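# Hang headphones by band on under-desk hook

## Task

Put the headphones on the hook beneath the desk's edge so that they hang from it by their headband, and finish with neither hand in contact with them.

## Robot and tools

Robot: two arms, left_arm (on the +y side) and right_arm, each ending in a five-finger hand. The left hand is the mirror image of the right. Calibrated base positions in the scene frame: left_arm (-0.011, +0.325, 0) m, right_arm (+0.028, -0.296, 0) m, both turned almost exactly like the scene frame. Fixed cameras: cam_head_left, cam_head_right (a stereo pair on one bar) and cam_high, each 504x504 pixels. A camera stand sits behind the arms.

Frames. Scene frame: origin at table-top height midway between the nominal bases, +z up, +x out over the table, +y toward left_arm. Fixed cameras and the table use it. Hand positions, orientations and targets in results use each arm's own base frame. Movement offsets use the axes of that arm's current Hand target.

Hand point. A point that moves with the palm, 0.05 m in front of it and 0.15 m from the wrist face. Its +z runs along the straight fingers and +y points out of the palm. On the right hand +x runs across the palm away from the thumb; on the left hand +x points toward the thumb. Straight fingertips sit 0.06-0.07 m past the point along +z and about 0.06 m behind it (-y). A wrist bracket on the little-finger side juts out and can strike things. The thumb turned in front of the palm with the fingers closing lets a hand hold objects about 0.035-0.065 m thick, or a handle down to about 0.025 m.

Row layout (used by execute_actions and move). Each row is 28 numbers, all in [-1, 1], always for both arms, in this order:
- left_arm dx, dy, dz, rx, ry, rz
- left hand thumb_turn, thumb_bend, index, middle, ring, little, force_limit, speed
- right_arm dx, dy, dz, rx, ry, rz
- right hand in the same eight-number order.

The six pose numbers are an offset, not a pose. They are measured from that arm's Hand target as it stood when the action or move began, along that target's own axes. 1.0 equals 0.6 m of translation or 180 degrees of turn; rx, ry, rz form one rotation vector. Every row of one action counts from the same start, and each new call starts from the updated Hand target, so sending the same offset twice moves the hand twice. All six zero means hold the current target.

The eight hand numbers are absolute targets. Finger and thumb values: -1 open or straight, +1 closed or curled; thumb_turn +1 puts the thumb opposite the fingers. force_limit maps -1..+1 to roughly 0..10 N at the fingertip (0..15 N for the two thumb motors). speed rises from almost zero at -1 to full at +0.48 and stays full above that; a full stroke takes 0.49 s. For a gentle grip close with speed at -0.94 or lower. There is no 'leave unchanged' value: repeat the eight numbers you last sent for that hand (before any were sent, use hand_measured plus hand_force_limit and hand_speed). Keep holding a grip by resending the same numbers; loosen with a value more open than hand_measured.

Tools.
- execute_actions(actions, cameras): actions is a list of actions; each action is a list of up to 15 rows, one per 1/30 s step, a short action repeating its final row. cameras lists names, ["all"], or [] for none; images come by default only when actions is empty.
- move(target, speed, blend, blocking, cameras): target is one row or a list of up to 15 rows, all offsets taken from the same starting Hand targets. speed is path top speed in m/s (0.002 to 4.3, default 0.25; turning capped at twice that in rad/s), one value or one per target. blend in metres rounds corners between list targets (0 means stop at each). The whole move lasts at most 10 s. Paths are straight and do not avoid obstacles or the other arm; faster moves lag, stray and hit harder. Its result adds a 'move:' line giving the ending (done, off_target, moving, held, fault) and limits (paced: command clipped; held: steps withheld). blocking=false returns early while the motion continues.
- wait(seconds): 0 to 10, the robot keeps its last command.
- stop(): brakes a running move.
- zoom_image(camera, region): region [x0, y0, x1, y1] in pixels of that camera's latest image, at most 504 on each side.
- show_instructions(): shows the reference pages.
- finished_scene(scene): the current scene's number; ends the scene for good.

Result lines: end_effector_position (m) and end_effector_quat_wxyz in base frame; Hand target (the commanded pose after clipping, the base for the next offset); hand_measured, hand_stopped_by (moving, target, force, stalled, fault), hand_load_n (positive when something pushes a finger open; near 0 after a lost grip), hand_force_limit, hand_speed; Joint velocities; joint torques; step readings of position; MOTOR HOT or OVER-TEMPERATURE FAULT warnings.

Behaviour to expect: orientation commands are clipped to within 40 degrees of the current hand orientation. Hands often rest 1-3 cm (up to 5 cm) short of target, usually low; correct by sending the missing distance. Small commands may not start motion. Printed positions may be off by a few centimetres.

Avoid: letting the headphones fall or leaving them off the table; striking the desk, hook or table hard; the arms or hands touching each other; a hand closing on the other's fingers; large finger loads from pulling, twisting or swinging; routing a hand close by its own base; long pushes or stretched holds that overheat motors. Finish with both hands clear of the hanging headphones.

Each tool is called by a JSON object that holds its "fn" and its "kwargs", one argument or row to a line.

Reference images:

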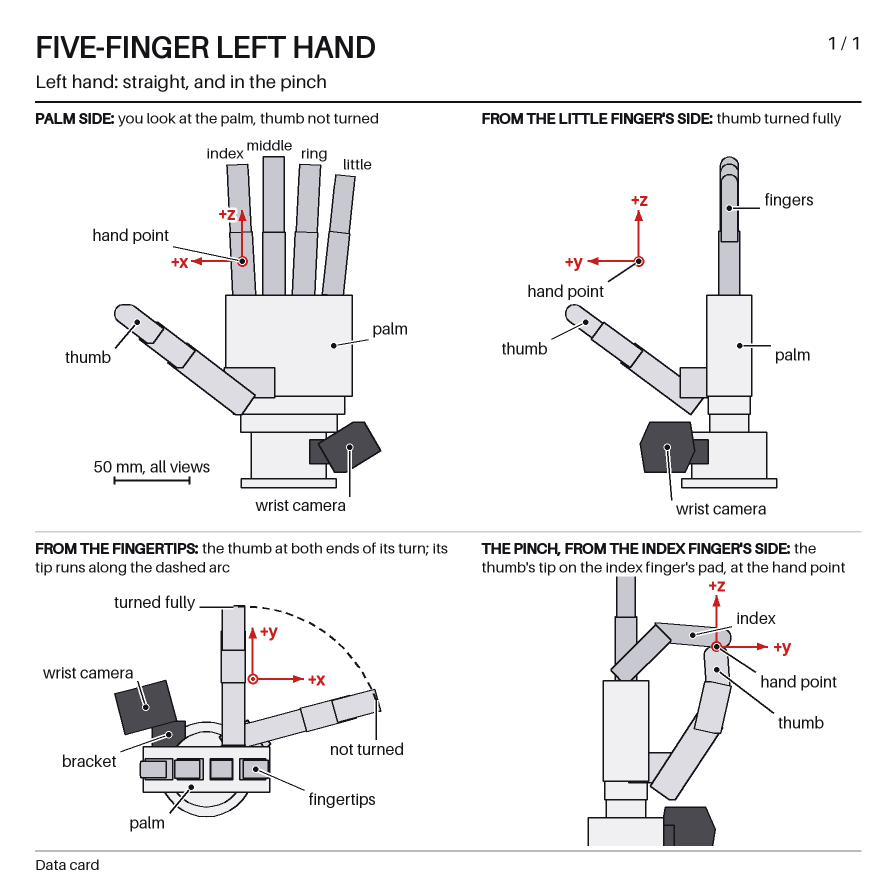

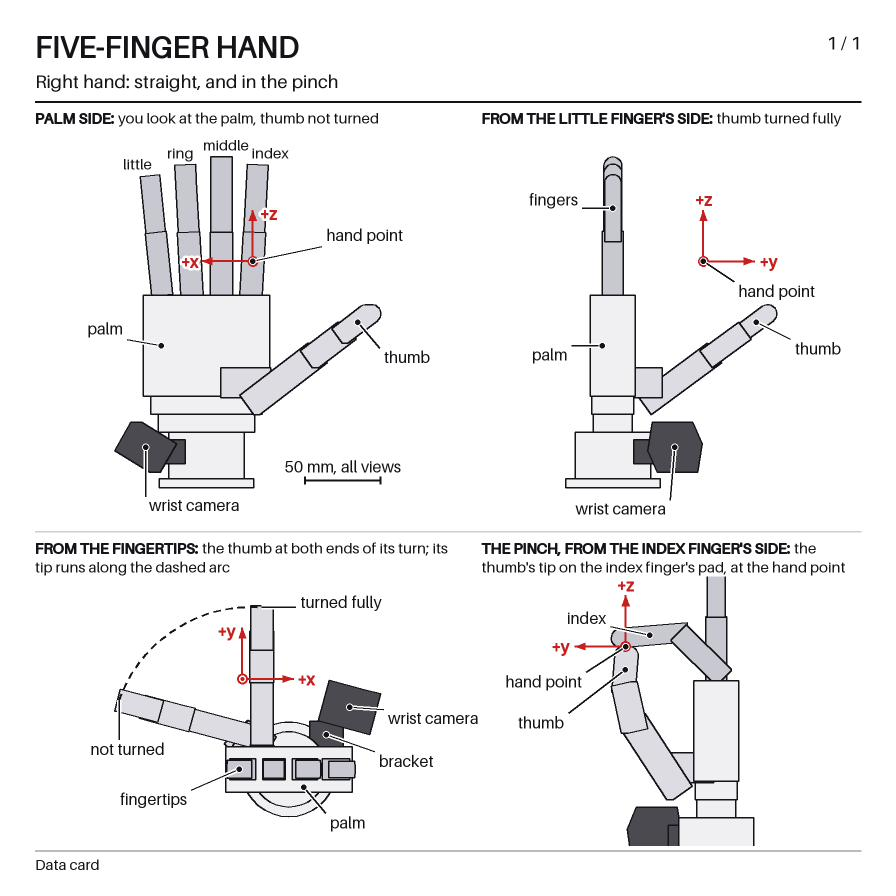

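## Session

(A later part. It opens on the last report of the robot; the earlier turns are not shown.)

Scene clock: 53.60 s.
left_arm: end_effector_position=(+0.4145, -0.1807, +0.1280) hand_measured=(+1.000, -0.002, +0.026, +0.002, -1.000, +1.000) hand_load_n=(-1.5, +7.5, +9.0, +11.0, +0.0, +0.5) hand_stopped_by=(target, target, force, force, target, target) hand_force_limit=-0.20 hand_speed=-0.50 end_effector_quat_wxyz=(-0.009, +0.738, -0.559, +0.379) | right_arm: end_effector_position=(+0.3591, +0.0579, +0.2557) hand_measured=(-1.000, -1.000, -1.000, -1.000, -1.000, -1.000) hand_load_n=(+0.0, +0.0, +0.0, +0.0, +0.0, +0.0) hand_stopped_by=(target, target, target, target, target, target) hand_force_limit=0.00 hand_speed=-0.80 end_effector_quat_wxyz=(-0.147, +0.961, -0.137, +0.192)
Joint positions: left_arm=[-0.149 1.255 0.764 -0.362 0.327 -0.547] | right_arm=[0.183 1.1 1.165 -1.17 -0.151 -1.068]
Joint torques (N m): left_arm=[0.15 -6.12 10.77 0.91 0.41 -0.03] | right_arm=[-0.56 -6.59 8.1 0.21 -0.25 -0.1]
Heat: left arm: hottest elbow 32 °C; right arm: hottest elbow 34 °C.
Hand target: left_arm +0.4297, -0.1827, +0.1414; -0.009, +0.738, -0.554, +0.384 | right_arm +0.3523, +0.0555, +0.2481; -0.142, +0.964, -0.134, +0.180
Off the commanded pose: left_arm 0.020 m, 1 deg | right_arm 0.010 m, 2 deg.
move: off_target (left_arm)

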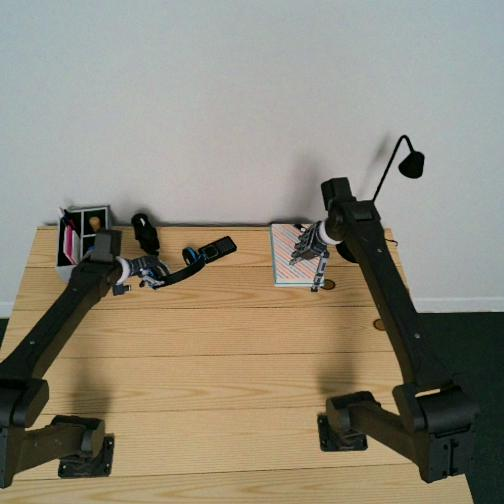

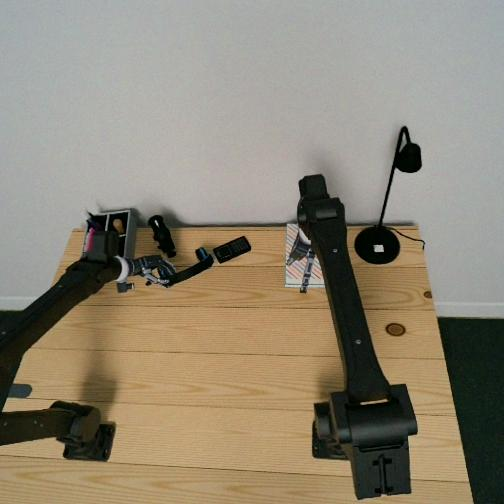

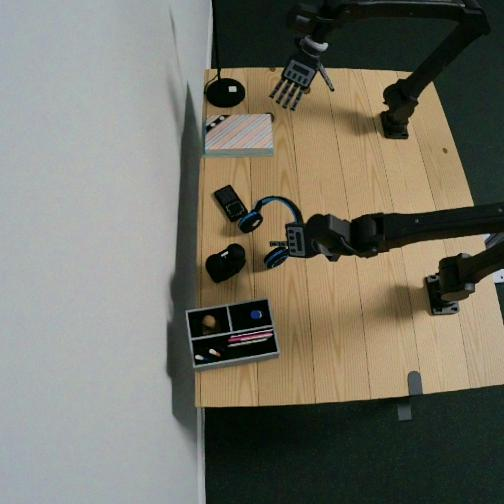

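{"fn": "move", "kwargs": {
  "target": [
    [0.0178,-0.1385,-0.038,-0.1276,0.0093,-0.1067,1,0,0.4,0.4,-1,1,-0.2,-0.5, 0,0,0,0,0,0,-1,-1,-1,-1,-1,-1,0,-0.8],
    [0.1338,-0.2348,-0.2202,-0.1276,0.0093,-0.1067,1,0,0.4,0.4,-1,1,-0.2,-0.5, 0,0,0,0,0,0,-1,-1,-1,-1,-1,-1,0,-0.8]
  ],
  "speed": 0.15,
  "blend": [0.015,0],
  "cameras": ["all"]
}}

{"fn": "zoom_image", "kwargs": {
  "camera": "cam_head_left",
  "region": [80, 170, 260, 350]
}}

{"fn": "zoom_image", "kwargs": {
  "camera": "cam_high",
  "region": [220, 130, 370, 280]
}}

Scene clock: 57.13 s.
left_arm: end_effector_position=(+0.4677, -0.1435, +0.3092) hand_measured=(+1.000, -0.002, +0.026, +0.002, -1.000, +1.000) hand_load_n=(+0.0, +5.0, +12.0, +4.5, +0.0, +0.0) hand_stopped_by=(target, target, force, force, target, target) hand_force_limit=-0.20 hand_speed=-0.50 end_effector_quat_wxyz=(+0.224, +0.810, -0.484, +0.244) | right_arm: end_effector_position=(+0.3591, +0.0579, +0.2557) hand_measured=(-1.000, -1.000, -1.000, -1.000, -1.000, -1.000) hand_load_n=(+0.0, +0.0, +0.0, +0.0, +0.0, +0.0) hand_stopped_by=(target, target, target, target, target, target) hand_force_limit=0.00 hand_speed=-0.80 end_effector_quat_wxyz=(-0.147, +0.961, -0.137, +0.192)
Joint positions: left_arm=[0.042 1.54 1.529 -1.365 0.651 -0.517] | right_arm=[0.183 1.1 1.165 -1.17 -0.151 -1.068]
Joint torques (N m): left_arm=[0.67 -13.86 11.84 -0.09 0.95 0.08] | right_arm=[-0.5 -6.65 8.21 0.38 -0.25 -0.06]
Heat: left arm: hottest elbow 33 °C; right arm: hottest elbow 34 °C.
Hand target: left_arm +0.4749, -0.1403, +0.3411; +0.209, +0.801, -0.489, +0.274 | right_arm +0.3523, +0.0555, +0.2481; -0.142, +0.964, -0.134, +0.180
Off the commanded pose: left_arm 0.033 m, 4 deg | right_arm 0.010 m, 2 deg.
move: off_target (left_arm)

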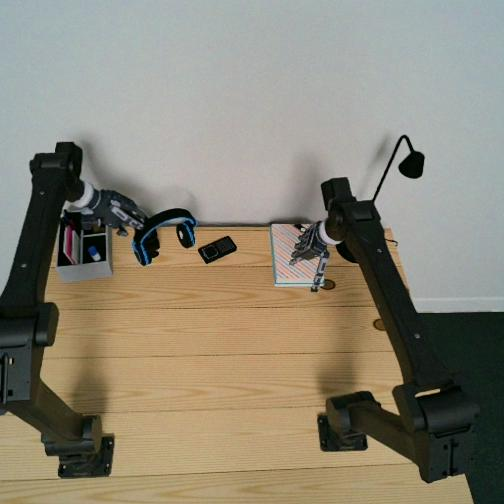

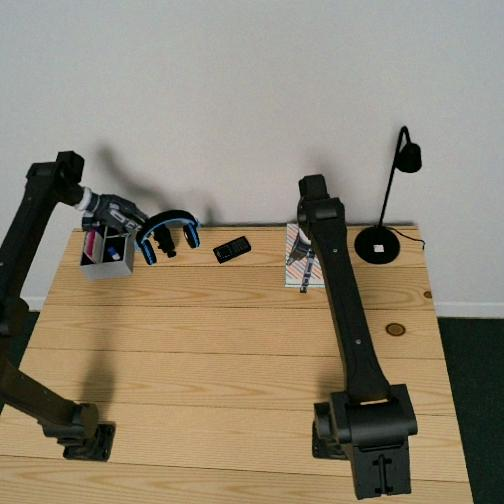

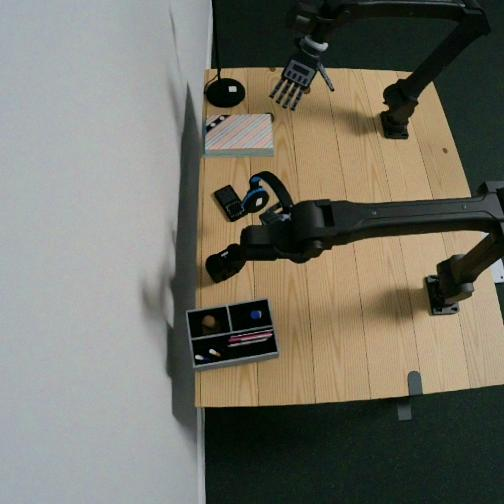

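Scaled by 2.800 from the camera's 504x504 image, which has a finer 720x720 frame.

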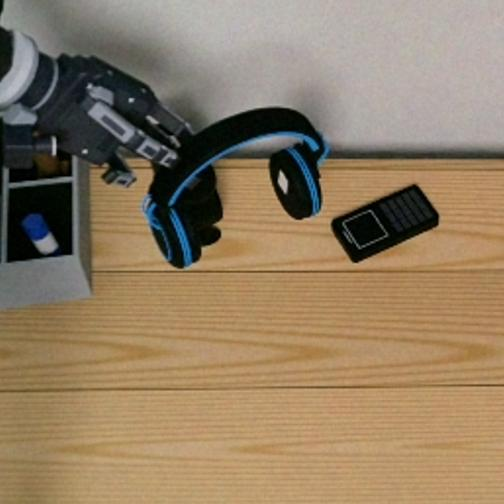

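Scaled by 3.360 from the camera's 504x504 image, which has a finer 720x720 frame.

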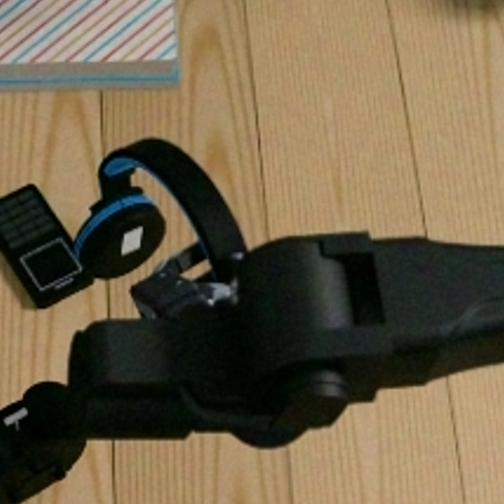

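{"fn": "move", "kwargs": {
  "target": [
    [-0.2692,-0.0466,-0.2071,0.0727,0.0075,-0.086,1,0,0.4,0.4,-1,1,-0.2,-0.5, 0,0,0,0,0,0,-1,-1,-1,-1,-1,-1,0,-0.8],
    [-0.7018,0.0438,-0.4552,0.1453,0.0151,-0.172,1,0,0.4,0.4,-1,1,-0.2,-0.5, 0,0,0,0,0,0,-1,-1,-1,-1,-1,-1,0,-0.8],
    [-0.9873,0.1743,-0.6192,0.218,0.0226,-0.258,1,0,0.4,0.4,-1,1,-0.2,-0.5, 0,0,0,0,0,0,-1,-1,-1,-1,-1,-1,0,-0.8]
  ],
  "speed": 0.22,
  "blend": [0.06,0.06,0],
  "cameras": ["all"]
}}

{"fn": "zoom_image", "kwargs": {
  "camera": "cam_high",
  "region": [370, 350, 504, 484]
}}

Scene clock: 62.97 s.
left_arm: end_effector_position=(+0.0713, +0.4241, +0.2347) hand_measured=(+1.000, -0.002, +0.026, +0.002, -1.000, +1.000) hand_load_n=(+0.0, +5.0, +12.0, +4.5, +0.0, +0.0) hand_stopped_by=(target, target, force, force, target, target) hand_force_limit=-0.20 hand_speed=-0.50 end_effector_quat_wxyz=(+0.055, +0.939, -0.006, +0.340) | right_arm: end_effector_position=(+0.3591, +0.0579, +0.2557) hand_measured=(-1.000, -1.000, -1.000, -1.000, -1.000, -1.000) hand_load_n=(+0.0, +0.0, +0.0, +0.0, +0.0, +0.0) hand_stopped_by=(target, target, target, target, target, target) hand_force_limit=0.00 hand_speed=-0.80 end_effector_quat_wxyz=(-0.147, +0.961, -0.137, +0.192)
Joint positions: left_arm=[1.716 1.737 1.569 -1.658 0.663 0.246] | right_arm=[0.183 1.1 1.165 -1.17 -0.151 -1.068]
Joint torques (N m): left_arm=[-0.5 -13.98 11.1 -1.17 0.9 0.12] | right_arm=[-0.85 -6.42 8.14 0.12 -0.24 -0.08]
Heat: left arm: hottest elbow 35 °C; right arm: hottest elbow 34 °C.
Hand target: left_arm +0.0743, +0.4352, +0.2506; +0.041, +0.939, -0.016, +0.342 | right_arm +0.3523, +0.0555, +0.2481; -0.142, +0.964, -0.134, +0.180
Off the commanded pose: left_arm 0.020 m, 2 deg | right_arm 0.010 m, 2 deg.
move: off_target (left_arm)

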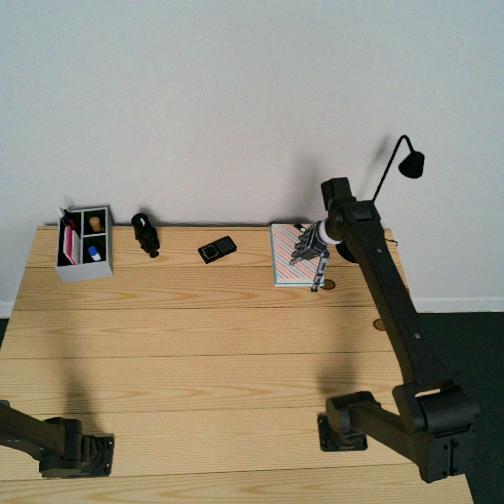

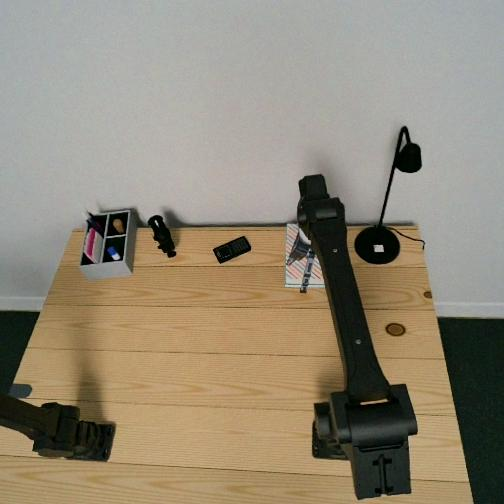

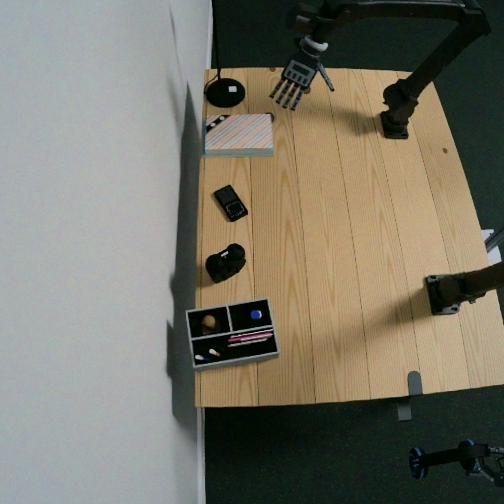

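Scaled by 3.761 from the camera's 504x504 image, which has a finer 720x720 frame.

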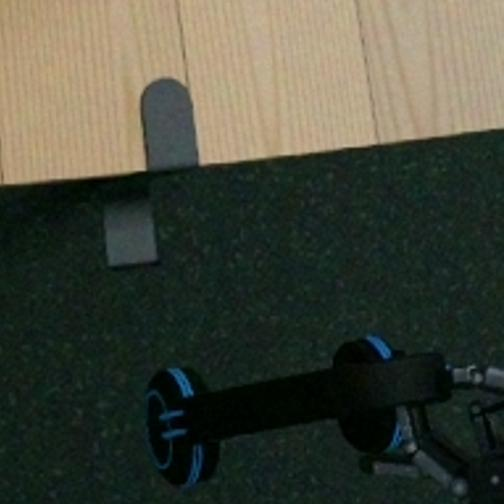

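{"fn": "move", "kwargs": {
  "target": [-0.3322,-0.0344,0.394,0,0,0,1,0,0.4,0.4,-1,1,-0.2,-0.5, 0,0,0,0,0,0,-1,-1,-1,-1,-1,-1,0,-0.8],
  "speed": 0.2,
  "cameras": ["cam_high","cam_head_right"]
}}

{"fn": "zoom_image", "kwargs": {
  "camera": "cam_high",
  "region": [370, 350, 504, 484]
}}

Scene clock: 65.13 s.
left_arm: end_effector_position=(+0.0699, +0.4339, -0.0615) hand_measured=(+1.000, -0.002, +0.026, +0.002, -1.000, +1.000) hand_load_n=(+0.0, +4.5, +12.0, +4.5, +0.0, +0.5) hand_stopped_by=(target, target, force, force, target, target) hand_force_limit=-0.20 hand_speed=-0.50 end_effector_quat_wxyz=(+0.045, +0.940, -0.010, +0.339) | right_arm: end_effector_position=(+0.3591, +0.0579, +0.2557) hand_measured=(-1.000, -1.000, -1.000, -1.000, -1.000, -1.000) hand_load_n=(+0.0, +0.0, -0.5, +0.0, +0.0, +0.0) hand_stopped_by=(target, target, target, target, target, target) hand_force_limit=0.00 hand_speed=-0.80 end_effector_quat_wxyz=(-0.147, +0.961, -0.137, +0.192)
Joint positions: left_arm=[1.716 2.12 1.285 -0.97 0.664 0.248] | right_arm=[0.183 1.1 1.165 -1.17 -0.151 -1.068]
Joint torques (N m): left_arm=[0.15 -15.21 4.52 -0.16 0.9 0.08] | right_arm=[-1.49 -6.12 8.23 0.25 -0.24 -0.08]
Heat: left arm: hottest elbow 35 °C; right arm: hottest elbow 34 °C.
Hand target: left_arm +0.0744, +0.4355, -0.0593; +0.041, +0.939, -0.016, +0.342 | right_arm +0.3523, +0.0555, +0.2481; -0.142, +0.964, -0.134, +0.180
Off the commanded pose: left_arm 0.005 m, 1 deg | right_arm 0.010 m, 2 deg.
move: done
Images, in order (width x height): cam_head_right 504x504, cam_high 504x504.

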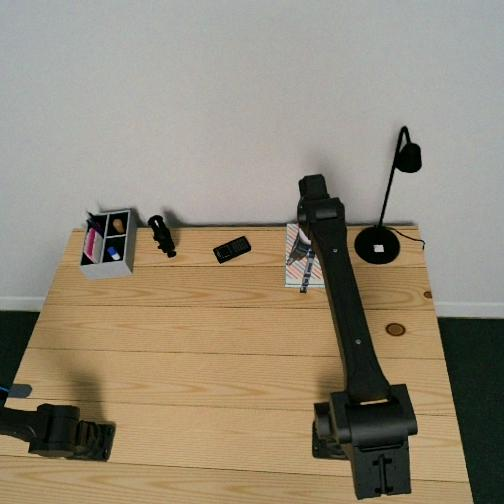

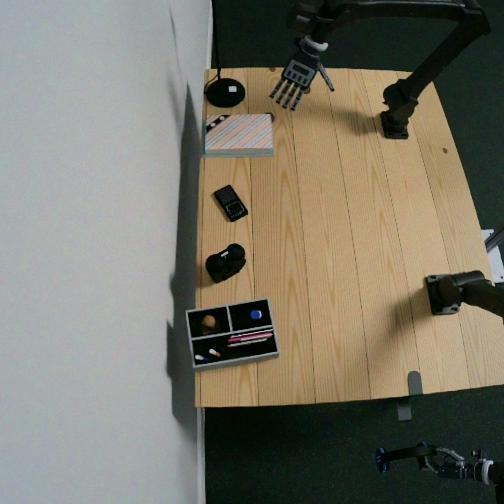

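Scaled by 3.761 from the camera's 504x504 image, which has a finer 720x720 frame.

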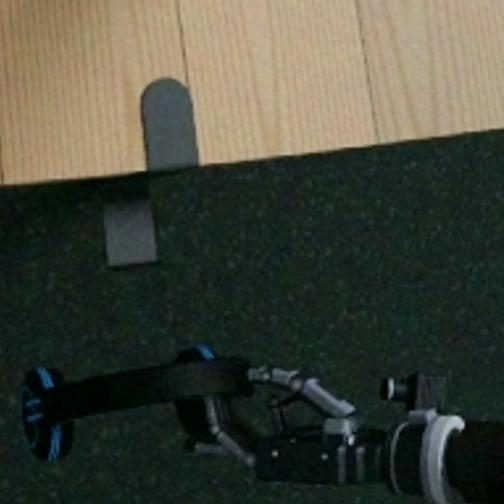

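{"fn": "move", "kwargs": {
  "target": [0.0088,0.202,0.0228,0,0,0,1,0,0.4,0.4,-1,1,-0.2,-0.5, 0,0,0,0,0,0,-1,-1,-1,-1,-1,-1,0,-0.8],
  "speed": 0.1,
  "cameras": ["cam_high"]
}}

{"fn": "zoom_image", "kwargs": {
  "camera": "cam_high",
  "region": [370, 350, 504, 484]
}}

Scene clock: 67.27 s.
left_arm: end_effector_position=(+0.0828, +0.3078, -0.0653) hand_measured=(+1.000, -0.002, +0.026, +0.002, -1.000, +1.000) hand_load_n=(+0.0, +5.0, +12.0, +4.5, +0.0, +0.0) hand_stopped_by=(target, target, force, force, target, target) hand_force_limit=-0.20 hand_speed=-0.50 end_effector_quat_wxyz=(+0.057, +0.938, -0.014, +0.341) | right_arm: end_effector_position=(+0.3591, +0.0579, +0.2557) hand_measured=(-1.000, -1.000, -1.000, -1.000, -1.000, -1.000) hand_load_n=(+0.0, +0.0, +0.0, +0.0, +0.0, -0.5) hand_stopped_by=(target, target, target, target, target, target) hand_force_limit=0.00 hand_speed=-0.80 end_effector_quat_wxyz=(-0.147, +0.961, -0.137, +0.192)
Joint positions: left_arm=[1.727 1.944 0.898 -0.8 0.659 0.28] | right_arm=[0.183 1.1 1.165 -1.17 -0.151 -1.068]
Joint torques (N m): left_arm=[1.38 -14.45 3.06 -0.31 0.75 0.05] | right_arm=[-0.56 -6.18 8.12 0.21 -0.23 -0.05]
Heat: left arm: hottest elbow 34 °C; right arm: hottest elbow 34 °C.
Hand target: left_arm +0.0801, +0.3136, -0.0583; +0.041, +0.939, -0.016, +0.342 | right_arm +0.3523, +0.0555, +0.2481; -0.142, +0.964, -0.134, +0.180
Off the commanded pose: left_arm 0.009 m, 2 deg | right_arm 0.010 m, 2 deg.
move: done
Images, in order (width x height): cam_high 504x504.

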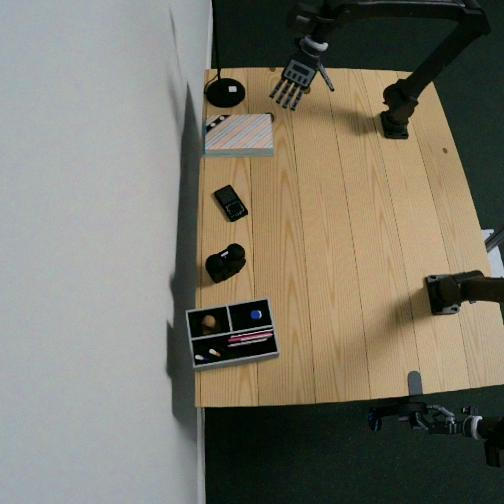

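Scaled by 3.761 from the camera's 504x504 image, which has a finer 720x720 frame.

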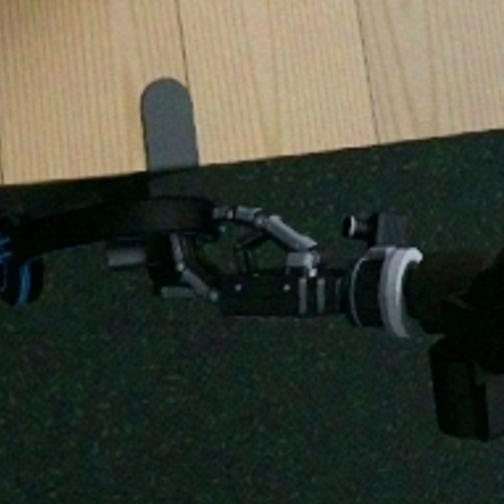

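{"fn": "move", "kwargs": {
  "target": [-0.0365,-0.0077,0.0123,0,0,0,1,0,0.4,0.4,-1,1,-0.2,-0.5, 0,0,0,0,0,0,-1,-1,-1,-1,-1,-1,0,-0.8],
  "speed": 0.05,
  "cameras": ["cam_high"]
}}

{"fn": "zoom_image", "kwargs": {
  "camera": "cam_high",
  "region": [360, 370, 450, 460]
}}

Scene clock: 68.67 s.
left_arm: end_effector_position=(+0.0715, +0.3070, -0.0769) hand_measured=(+1.000, -0.002, +0.026, +0.002, -1.000, +1.000) hand_load_n=(+0.0, +4.5, +12.0, +4.5, +0.0, +0.0) hand_stopped_by=(target, target, force, force, target, target) hand_force_limit=-0.20 hand_speed=-0.50 end_effector_quat_wxyz=(+0.051, +0.939, -0.015, +0.340) | right_arm: end_effector_position=(+0.3591, +0.0579, +0.2557) hand_measured=(-1.000, -1.000, -1.000, -1.000, -1.000, -1.000) hand_load_n=(+0.0, +0.0, +0.0, +0.5, +0.0, +0.0) hand_stopped_by=(target, target, target, target, target, target) hand_force_limit=0.00 hand_speed=-0.80 end_effector_quat_wxyz=(-0.147, +0.961, -0.137, +0.192)
Joint positions: left_arm=[1.756 1.97 0.898 -0.781 0.652 0.313] | right_arm=[0.183 1.1 1.165 -1.17 -0.151 -1.068]
Joint torques (N m): left_arm=[1.2 -12.1 4.71 -0.49 0.79 0.12] | right_arm=[-0.85 -6.42 8.21 0.32 -0.21 -0.05]
Heat: left arm: hottest elbow 34 °C; right arm: hottest elbow 34 °C.
Hand target: left_arm +0.0684, +0.3177, -0.0783; +0.041, +0.939, -0.016, +0.342 | right_arm +0.3523, +0.0555, +0.2481; -0.142, +0.964, -0.134, +0.180
Off the commanded pose: left_arm 0.011 m, 1 deg | right_arm 0.010 m, 2 deg.
move: off_target (left_arm)
Images, in order (width x height): cam_high 504x504.

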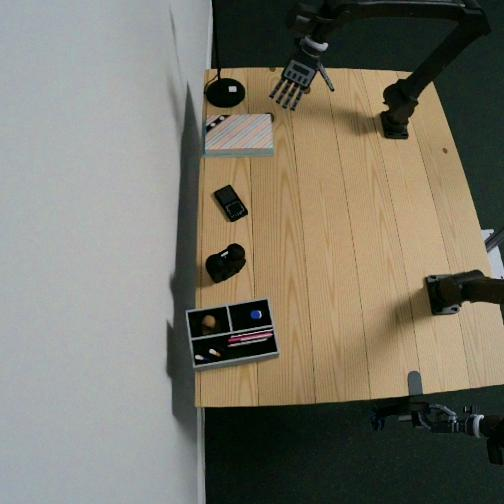

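Scaled by 5.600 from the camera's 504x504 image, which has a finer 720x720 frame.

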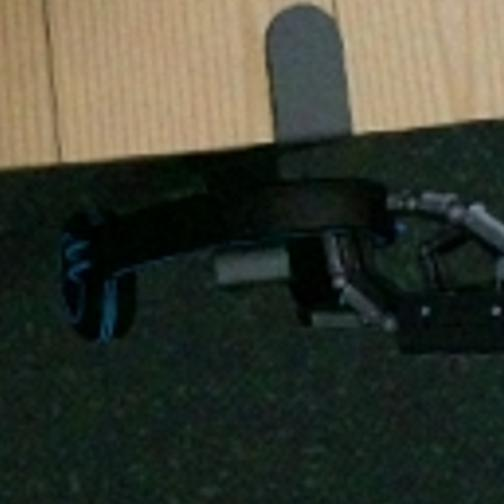

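{"fn": "move", "kwargs": {
  "target": [-0.0214,-0.0022,0.0254,0,0,0,1,0,0.4,0.4,-1,1,-0.2,-0.5, 0,0,0,0,0,0,-1,-1,-1,-1,-1,-1,0,-0.8],
  "speed": 0.05,
  "cameras": ["cam_high"]
}}

{"fn": "zoom_image", "kwargs": {
  "camera": "cam_high",
  "region": [360, 370, 450, 460]
}}

Scene clock: 69.57 s.
left_arm: end_effector_position=(+0.0726, +0.3056, -0.0937) hand_measured=(+1.000, -0.002, +0.026, +0.002, -1.000, +1.000) hand_load_n=(-1.0, +5.0, +8.5, +6.5, +0.0, +0.0) hand_stopped_by=(target, target, force, force, target, target) hand_force_limit=-0.20 hand_speed=-0.50 end_effector_quat_wxyz=(+0.052, +0.938, -0.014, +0.343) | right_arm: end_effector_position=(+0.3591, +0.0579, +0.2557) hand_measured=(-1.000, -1.000, -1.000, -1.000, -1.000, -1.000) hand_load_n=(+0.0, +0.0, +0.0, +0.0, +0.0, +0.0) hand_stopped_by=(target, target, target, target, target, target) hand_force_limit=0.00 hand_speed=-0.80 end_effector_quat_wxyz=(-0.147, +0.961, -0.137, +0.192)
Joint positions: left_arm=[1.756 2.016 0.898 -0.739 0.658 0.314] | right_arm=[0.183 1.1 1.165 -1.17 -0.151 -1.068]
Joint torques (N m): left_arm=[1.14 -10.46 4.48 -0.03 0.57 0.13] | right_arm=[-0.97 -6.12 8.12 0.32 -0.24 -0.07]
Heat: left arm: hottest elbow 34 °C; right arm: hottest elbow 34 °C.
Hand target: left_arm +0.0684, +0.3177, -0.0983; +0.041, +0.939, -0.016, +0.342 | right_arm +0.3523, +0.0555, +0.2481; -0.142, +0.964, -0.134, +0.180
Off the commanded pose: left_arm 0.014 m, 1 deg | right_arm 0.010 m, 2 deg.
move: off_target (left_arm)
Images, in order (width x height): cam_high 504x504.

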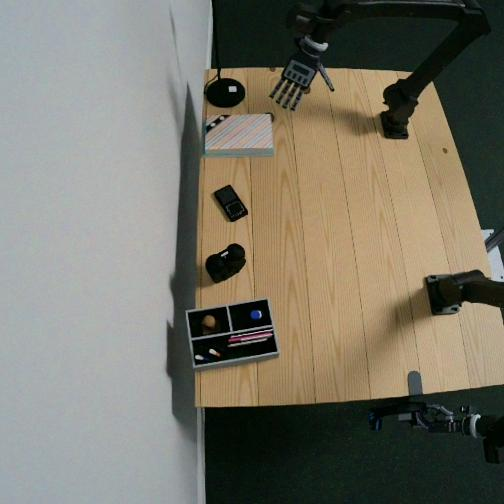

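Scaled by 5.600 from the camera's 504x504 image, which has a finer 720x720 frame.

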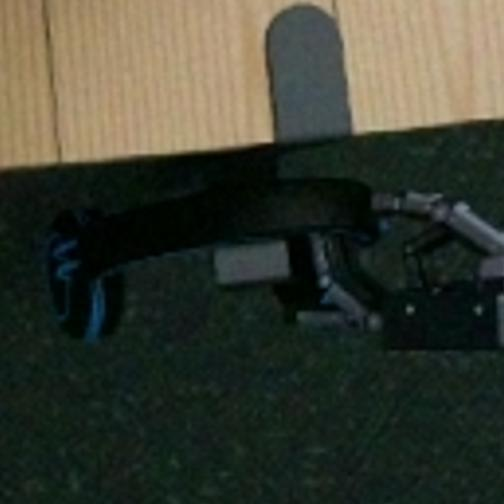

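{"fn": "move", "kwargs": {
  "target": [-0.0086,-0.0009,0.0102,0,0,0,1,0,0.4,0.4,-1,1,-0.2,-0.5, 0,0,0,0,0,0,-1,-1,-1,-1,-1,-1,0,-0.8],
  "speed": 0.03,
  "cameras": ["cam_high"]
}}

{"fn": "zoom_image", "kwargs": {
  "camera": "cam_high",
  "region": [360, 370, 450, 460]
}}

Scene clock: 70.53 s.
left_arm: end_effector_position=(+0.0735, +0.3064, -0.0968) hand_measured=(+1.000, -0.002, +0.026, +0.002, -1.000, +1.000) hand_load_n=(-2.5, +5.5, +5.5, +9.5, +0.0, +0.0) hand_stopped_by=(target, target, force, force, target, target) hand_force_limit=-0.20 hand_speed=-0.50 end_effector_quat_wxyz=(+0.050, +0.937, -0.014, +0.346) | right_arm: end_effector_position=(+0.3591, +0.0579, +0.2557) hand_measured=(-1.000, -1.000, -1.000, -1.000, -1.000, -1.000) hand_load_n=(+0.0, +0.0, +0.0, +0.0, +0.0, +0.0) hand_stopped_by=(target, target, target, target, target, target) hand_force_limit=0.00 hand_speed=-0.80 end_effector_quat_wxyz=(-0.147, +0.961, -0.137, +0.192)
Joint positions: left_arm=[1.757 2.026 0.899 -0.728 0.666 0.314] | right_arm=[0.183 1.1 1.165 -1.17 -0.151 -1.068]
Joint torques (N m): left_arm=[0.97 -10.81 4.3 0.29 0.25 0.07] | right_arm=[-0.73 -6.89 8.13 0.27 -0.24 -0.07]
Heat: left arm: hottest elbow 34 °C; right arm: hottest elbow 34 °C.
Hand target: left_arm +0.0684, +0.3176, -0.1063; +0.041, +0.939, -0.016, +0.342 | right_arm +0.3523, +0.0555, +0.2481; -0.142, +0.964, -0.134, +0.180
Off the commanded pose: left_arm 0.016 m, 1 deg | right_arm 0.010 m, 2 deg.
move: off_target (left_arm)
Images, in order (width x height): cam_high 504x504.

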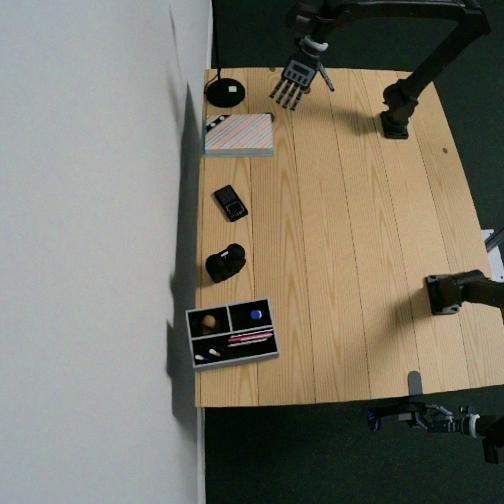

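Scaled by 5.600 from the camera's 504x504 image, which has a finer 720x720 frame.

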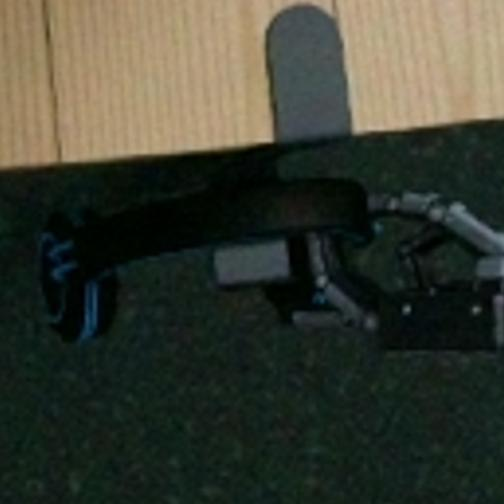

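{"fn": "move", "kwargs": {
  "target": [0,0,0,0,0,0,1,-0.1,-0.15,-0.15,-1,1,-0.2,-0.8, 0,0,0,0,0,0,-1,-1,-1,-1,-1,-1,0,-0.8],
  "speed": 0.03,
  "cameras": ["cam_high"]
}}

{"fn": "zoom_image", "kwargs": {
  "camera": "cam_high",
  "region": [360, 370, 450, 460]
}}

Scene clock: 71.33 s.
left_arm: end_effector_position=(+0.0727, +0.3072, -0.0999) hand_measured=(+1.000, -0.100, -0.150, -0.150, -1.000, +1.000) hand_load_n=(+0.0, +0.0, +0.0, +0.0, +0.0, +0.0) hand_stopped_by=(target, target, target, target, target, target) hand_force_limit=-0.20 hand_speed=-0.80 end_effector_quat_wxyz=(+0.049, +0.938, -0.015, +0.344) | right_arm: end_effector_position=(+0.3591, +0.0579, +0.2557) hand_measured=(-1.000, -1.000, -1.000, -1.000, -1.000, -1.000) hand_load_n=(+0.0, +0.0, +0.0, +0.0, +0.0, +0.0) hand_stopped_by=(target, target, target, target, target, target) hand_force_limit=0.00 hand_speed=-0.80 end_effector_quat_wxyz=(-0.147, +0.961, -0.137, +0.192)
Joint positions: left_arm=[1.757 2.032 0.901 -0.72 0.661 0.314] | right_arm=[0.183 1.1 1.165 -1.17 -0.151 -1.068]
Joint torques (N m): left_arm=[0.73 -10.58 4.55 -0.09 0.47 0.08] | right_arm=[-0.56 -6.07 8.24 0.4 -0.21 -0.06]
Heat: left arm: hottest elbow 34 °C; right arm: hottest elbow 34 °C.
Hand target: left_arm +0.0684, +0.3176, -0.1063; +0.041, +0.939, -0.016, +0.342 | right_arm +0.3523, +0.0555, +0.2481; -0.142, +0.964, -0.134, +0.180
Off the commanded pose: left_arm 0.013 m, 1 deg | right_arm 0.010 m, 2 deg.
move: off_target (left_arm)
Images, in order (width x height): cam_high 504x504.

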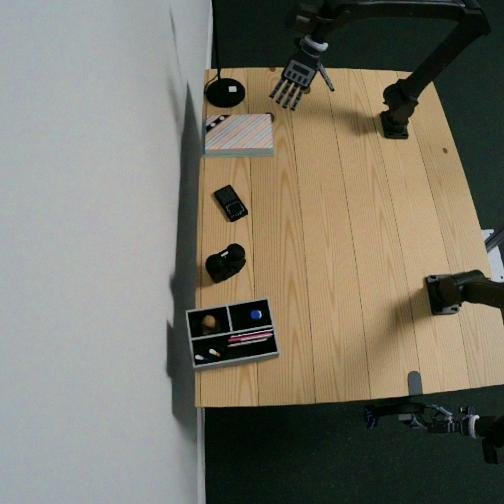

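Scaled by 5.600 from the camera's 504x504 image, which has a finer 720x720 frame.

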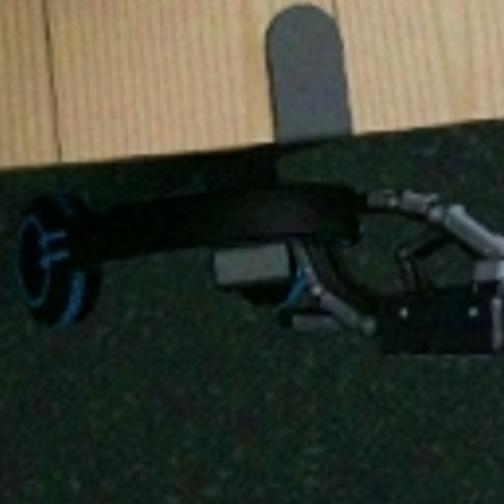

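{"fn": "move", "kwargs": {
  "target": [0,0,0,0,0,0,1,-0.5,-1,-1,-1,1,-0.2,-0.5, 0,0,0,0,0,0,-1,-1,-1,-1,-1,-1,0,-0.8],
  "speed": 0.03,
  "cameras": ["cam_high"]
}}

{"fn": "zoom_image", "kwargs": {
  "camera": "cam_high",
  "region": [360, 370, 450, 460]
}}

Scene clock: 72.57 s.
left_arm: end_effector_position=(+0.0726, +0.3071, -0.1000) hand_measured=(+1.000, -0.500, -1.000, -1.000, -1.000, +1.000) hand_load_n=(+0.0, +0.0, +0.0, +0.0, +0.0, +0.0) hand_stopped_by=(target, target, target, target, target, target) hand_force_limit=-0.20 hand_speed=-0.50 end_effector_quat_wxyz=(+0.049, +0.938, -0.015, +0.344) | right_arm: end_effector_position=(+0.3591, +0.0579, +0.2557) hand_measured=(-1.000, -1.000, -1.000, -1.000, -1.000, -1.000) hand_load_n=(+0.0, +0.0, +0.0, +0.0, +0.0, +0.0) hand_stopped_by=(target, target, target, target, target, target) hand_force_limit=0.00 hand_speed=-0.80 end_effector_quat_wxyz=(-0.147, +0.961, -0.137, +0.192)
Joint positions: left_arm=[1.757 2.032 0.901 -0.72 0.66 0.314] | right_arm=[0.183 1.1 1.165 -1.17 -0.151 -1.068]
Joint torques (N m): left_arm=[0.79 -11.05 4.59 -0.12 0.51 0.07] | right_arm=[-0.44 -6.42 8.12 0.23 -0.18 -0.1]
Heat: left arm: hottest elbow 34 °C; right arm: hottest elbow 34 °C.
Hand target: left_arm +0.0684, +0.3176, -0.1063; +0.041, +0.939, -0.016, +0.342 | right_arm +0.3523, +0.0555, +0.2481; -0.142, +0.964, -0.134, +0.180
Off the commanded pose: left_arm 0.013 m, 1 deg | right_arm 0.010 m, 2 deg.
move: off_target (left_arm)
Images, in order (width x height): cam_high 504x504.

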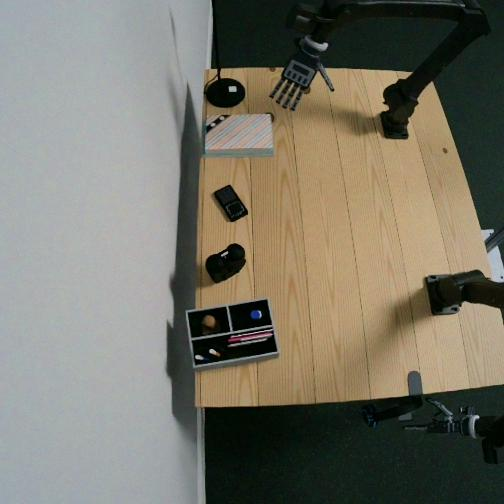

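Scaled by 5.600 from the camera's 504x504 image, which has a finer 720x720 frame.

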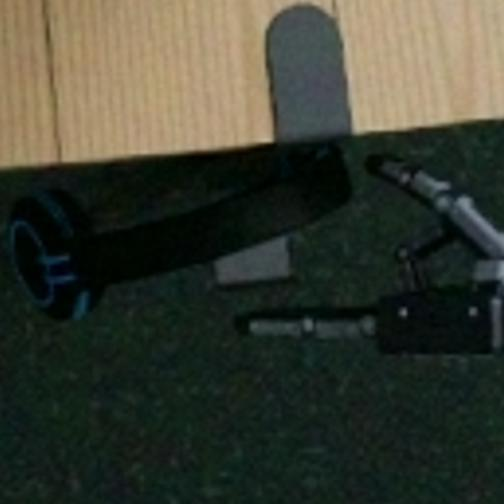

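{"fn": "move", "kwargs": {
  "target": [-0.004,-0.1952,-0.0642,0,0,0,1,-0.5,-1,-1,-1,1,-0.2,-0.5, 0,0,0,0,0,0,-1,-1,-1,-1,-1,-1,0,-0.8],
  "speed": 0.1,
  "cameras": ["cam_high"]
}}

{"fn": "zoom_image", "kwargs": {
  "camera": "cam_high",
  "region": [360, 370, 450, 460]
}}

Scene clock: 74.50 s.
left_arm: end_effector_position=(+0.0493, +0.4310, -0.0818) hand_measured=(+1.000, -0.500, -1.000, -1.000, -1.000, +1.000) hand_load_n=(+0.0, +0.0, +0.0, +0.0, +0.0, +0.0) hand_stopped_by=(target, target, target, target, target, target) hand_force_limit=-0.20 hand_speed=-0.50 end_effector_quat_wxyz=(+0.036, +0.939, -0.019, +0.341) | right_arm: end_effector_position=(+0.3591, +0.0579, +0.2557) hand_measured=(-1.000, -1.000, -1.000, -1.000, -1.000, -1.000) hand_load_n=(+0.0, +0.0, +0.0, +0.0, +0.0, +0.0) hand_stopped_by=(target, target, target, target, target, target) hand_force_limit=0.00 hand_speed=-0.80 end_effector_quat_wxyz=(-0.147, +0.961, -0.137, +0.192)
Joint positions: left_arm=[1.757 2.16 1.288 -0.952 0.66 0.314] | right_arm=[0.183 1.1 1.165 -1.17 -0.151 -1.068]
Joint torques (N m): left_arm=[0.09 -13.98 6.34 -1.14 0.52 -0.02] | right_arm=[-1.14 -6.59 8.09 0.21 -0.27 -0.06]
Heat: left arm: hottest elbow 33 °C; right arm: hottest elbow 34 °C.
Hand target: left_arm +0.0487, +0.4375, -0.0862; +0.041, +0.939, -0.016, +0.342 | right_arm +0.3523, +0.0555, +0.2481; -0.142, +0.964, -0.134, +0.180
Off the commanded pose: left_arm 0.008 m, 1 deg | right_arm 0.010 m, 2 deg.
move: done
Images, in order (width x height): cam_high 504x504.

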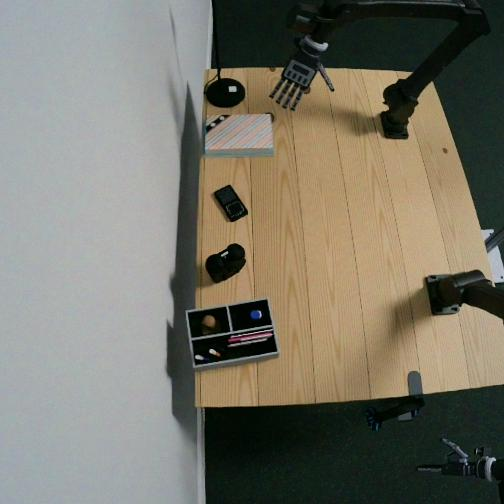

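Scaled by 5.600 from the camera's 504x504 image, which has a finer 720x720 frame.

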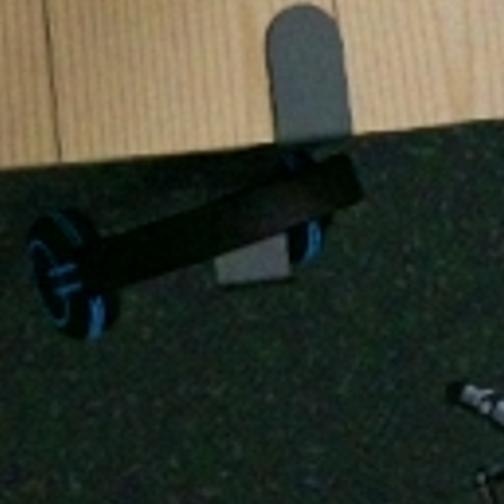

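{"fn": "wait", "kwargs": {
  "seconds": 1.5,
  "cameras": ["cam_high"]
}}

{"fn": "zoom_image", "kwargs": {
  "camera": "cam_high",
  "region": [360, 370, 450, 460]
}}

Scene clock: 76.07 s.
left_arm: end_effector_position=(+0.0493, +0.4310, -0.0818) hand_measured=(+1.000, -0.500, -1.000, -1.000, -1.000, +1.000) hand_load_n=(-0.5, +0.0, +0.0, +0.0, +0.0, +0.0) hand_stopped_by=(target, target, target, target, target, target) hand_force_limit=-0.20 hand_speed=-0.50 end_effector_quat_wxyz=(+0.036, +0.939, -0.019, +0.341) | right_arm: end_effector_position=(+0.3591, +0.0579, +0.2557) hand_measured=(-1.000, -1.000, -1.000, -1.000, -1.000, -1.000) hand_load_n=(+0.0, +0.0, -0.5, +0.0, +0.0, +0.0) hand_stopped_by=(target, target, target, target, target, target) hand_force_limit=0.00 hand_speed=-0.80 end_effector_quat_wxyz=(-0.147, +0.961, -0.137, +0.192)
Joint positions: left_arm=[1.757 2.16 1.288 -0.952 0.66 0.314] | right_arm=[0.183 1.1 1.165 -1.17 -0.151 -1.068]
Joint torques (N m): left_arm=[0.03 -13.92 6.49 -0.94 0.53 0.01] | right_arm=[-0.56 -6.59 8.17 0.24 -0.24 -0.1]
Heat: left arm: hottest elbow 33 °C; right arm: hottest elbow 35 °C.
Hand target: left_arm +0.0487, +0.4375, -0.0862; +0.041, +0.939, -0.016, +0.342 | right_arm +0.3523, +0.0555, +0.2481; -0.142, +0.964, -0.134, +0.180
Off the commanded pose: left_arm 0.008 m, 1 deg | right_arm 0.010 m, 2 deg.
wait: 1.50 s; at rest by 0.10 s
Images, in order (width x height): cam_high 504x504.

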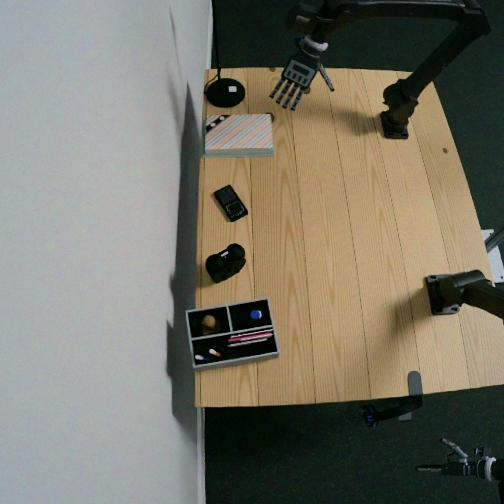

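Scaled by 5.600 from the camera's 504x504 image, which has a finer 720x720 frame.

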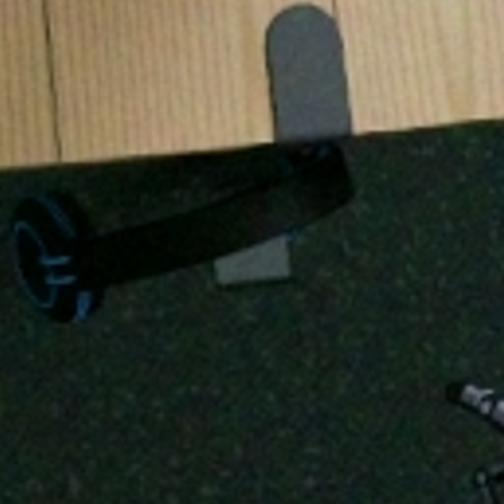

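{"fn": "wait", "kwargs": {
  "seconds": 1.5,
  "cameras": ["cam_high"]
}}

{"fn": "zoom_image", "kwargs": {
  "camera": "cam_high",
  "region": [360, 370, 450, 460]
}}

{"fn": "wait", "kwargs": {
  "seconds": 1.2,
  "cameras": ["cam_high"]
}}

{"fn": "zoom_image", "kwargs": {
  "camera": "cam_high",
  "region": [360, 370, 450, 460]
}}

Scene clock: 77.67 s.
left_arm: end_effector_position=(+0.0493, +0.4310, -0.0818) hand_measured=(+1.000, -0.500, -1.000, -1.000, -1.000, +1.000) hand_load_n=(+0.0, +0.0, +0.0, -0.5, +0.0, +0.0) hand_stopped_by=(target, target, target, target, target, target) hand_force_limit=-0.20 hand_speed=-0.50 end_effector_quat_wxyz=(+0.036, +0.939, -0.019, +0.341) | right_arm: end_effector_position=(+0.3591, +0.0579, +0.2557) hand_measured=(-1.000, -1.000, -1.000, -1.000, -1.000, -1.000) hand_load_n=(-0.5, +0.0, +0.0, +0.0, +0.0, +0.0) hand_stopped_by=(target, target, target, target, target, target) hand_force_limit=0.00 hand_speed=-0.80 end_effector_quat_wxyz=(-0.147, +0.961, -0.137, +0.192)
Joint positions: left_arm=[1.757 2.16 1.288 -0.952 0.66 0.314] | right_arm=[0.183 1.1 1.165 -1.17 -0.151 -1.068]
Joint torques (N m): left_arm=[0.15 -14.33 6.57 -0.79 0.54 0] | right_arm=[-0.62 -6.3 8.27 0.2 -0.27 -0.08]
Heat: left arm: hottest elbow 34 °C; right arm: hottest elbow 35 °C.
Hand target: left_arm +0.0487, +0.4375, -0.0862; +0.041, +0.939, -0.016, +0.342 | right_arm +0.3523, +0.0555, +0.2481; -0.142, +0.964, -0.134, +0.180
Off the commanded pose: left_arm 0.008 m, 1 deg | right_arm 0.010 m, 2 deg.
wait: 1.50 s; at rest by 0.07 s
Images, in order (width x height): cam_high 504x504.

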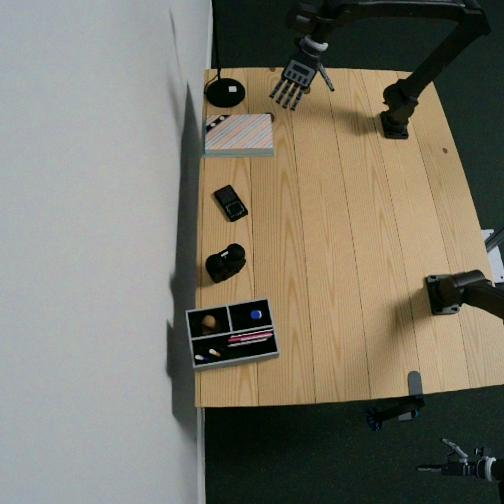

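Scaled by 5.600 from the camera's 504x504 image, which has a finer 720x720 frame.

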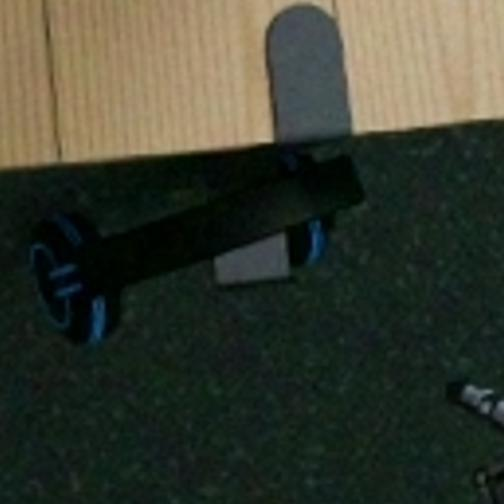

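Scene clock: 78.87 s.
left_arm: end_effector_position=(+0.0493, +0.4310, -0.0818) hand_measured=(+1.000, -0.500, -1.000, -1.000, -1.000, +1.000) hand_load_n=(-0.5, +0.0, +0.0, +0.0, +0.0, +0.0) hand_stopped_by=(target, target, target, target, target, target) hand_force_limit=-0.20 hand_speed=-0.50 end_effector_quat_wxyz=(+0.036, +0.939, -0.019, +0.341) | right_arm: end_effector_position=(+0.3591, +0.0579, +0.2557) hand_measured=(-1.000, -1.000, -1.000, -1.000, -1.000, -1.000) hand_load_n=(+0.0, +0.0, +0.0, +0.0, +0.0, +0.0) hand_stopped_by=(target, target, target, target, target, target) hand_force_limit=0.00 hand_speed=-0.80 end_effector_quat_wxyz=(-0.147, +0.961, -0.137, +0.192)
Joint positions: left_arm=[1.757 2.16 1.288 -0.952 0.66 0.314] | right_arm=[0.183 1.1 1.165 -1.17 -0.151 -1.068]
Joint torques (N m): left_arm=[-0.03 -14.27 6.23 -0.95 0.57 0.07] | right_arm=[-0.56 -6.83 8.13 0.36 -0.24 -0.09]
Heat: left arm: hottest elbow 34 °C; right arm: hottest elbow 35 °C.
Hand target: left_arm +0.0487, +0.4375, -0.0862; +0.041, +0.939, -0.016, +0.342 | right_arm +0.3523, +0.0555, +0.2481; -0.142, +0.964, -0.134, +0.180
Off the commanded pose: left_arm 0.008 m, 1 deg | right_arm 0.010 m, 2 deg.
wait: 1.20 s; at rest by 0.17 s
Images, in order (width x height): cam_high 504x504.

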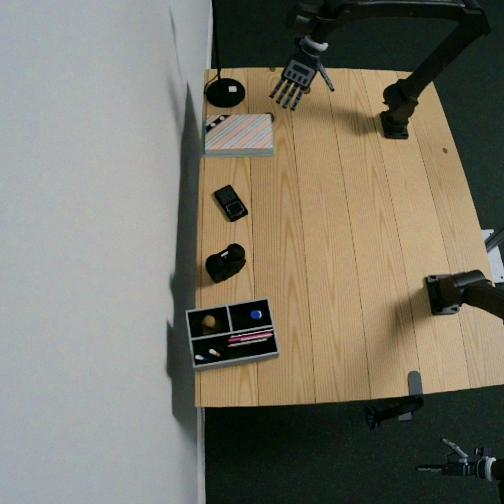

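Scaled by 5.600 from the camera's 504x504 image, which has a finer 720x720 frame.

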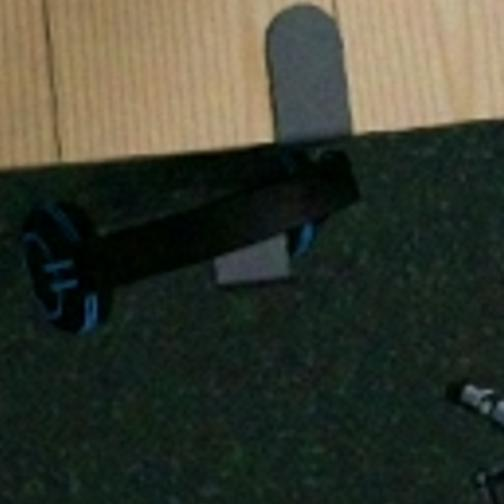

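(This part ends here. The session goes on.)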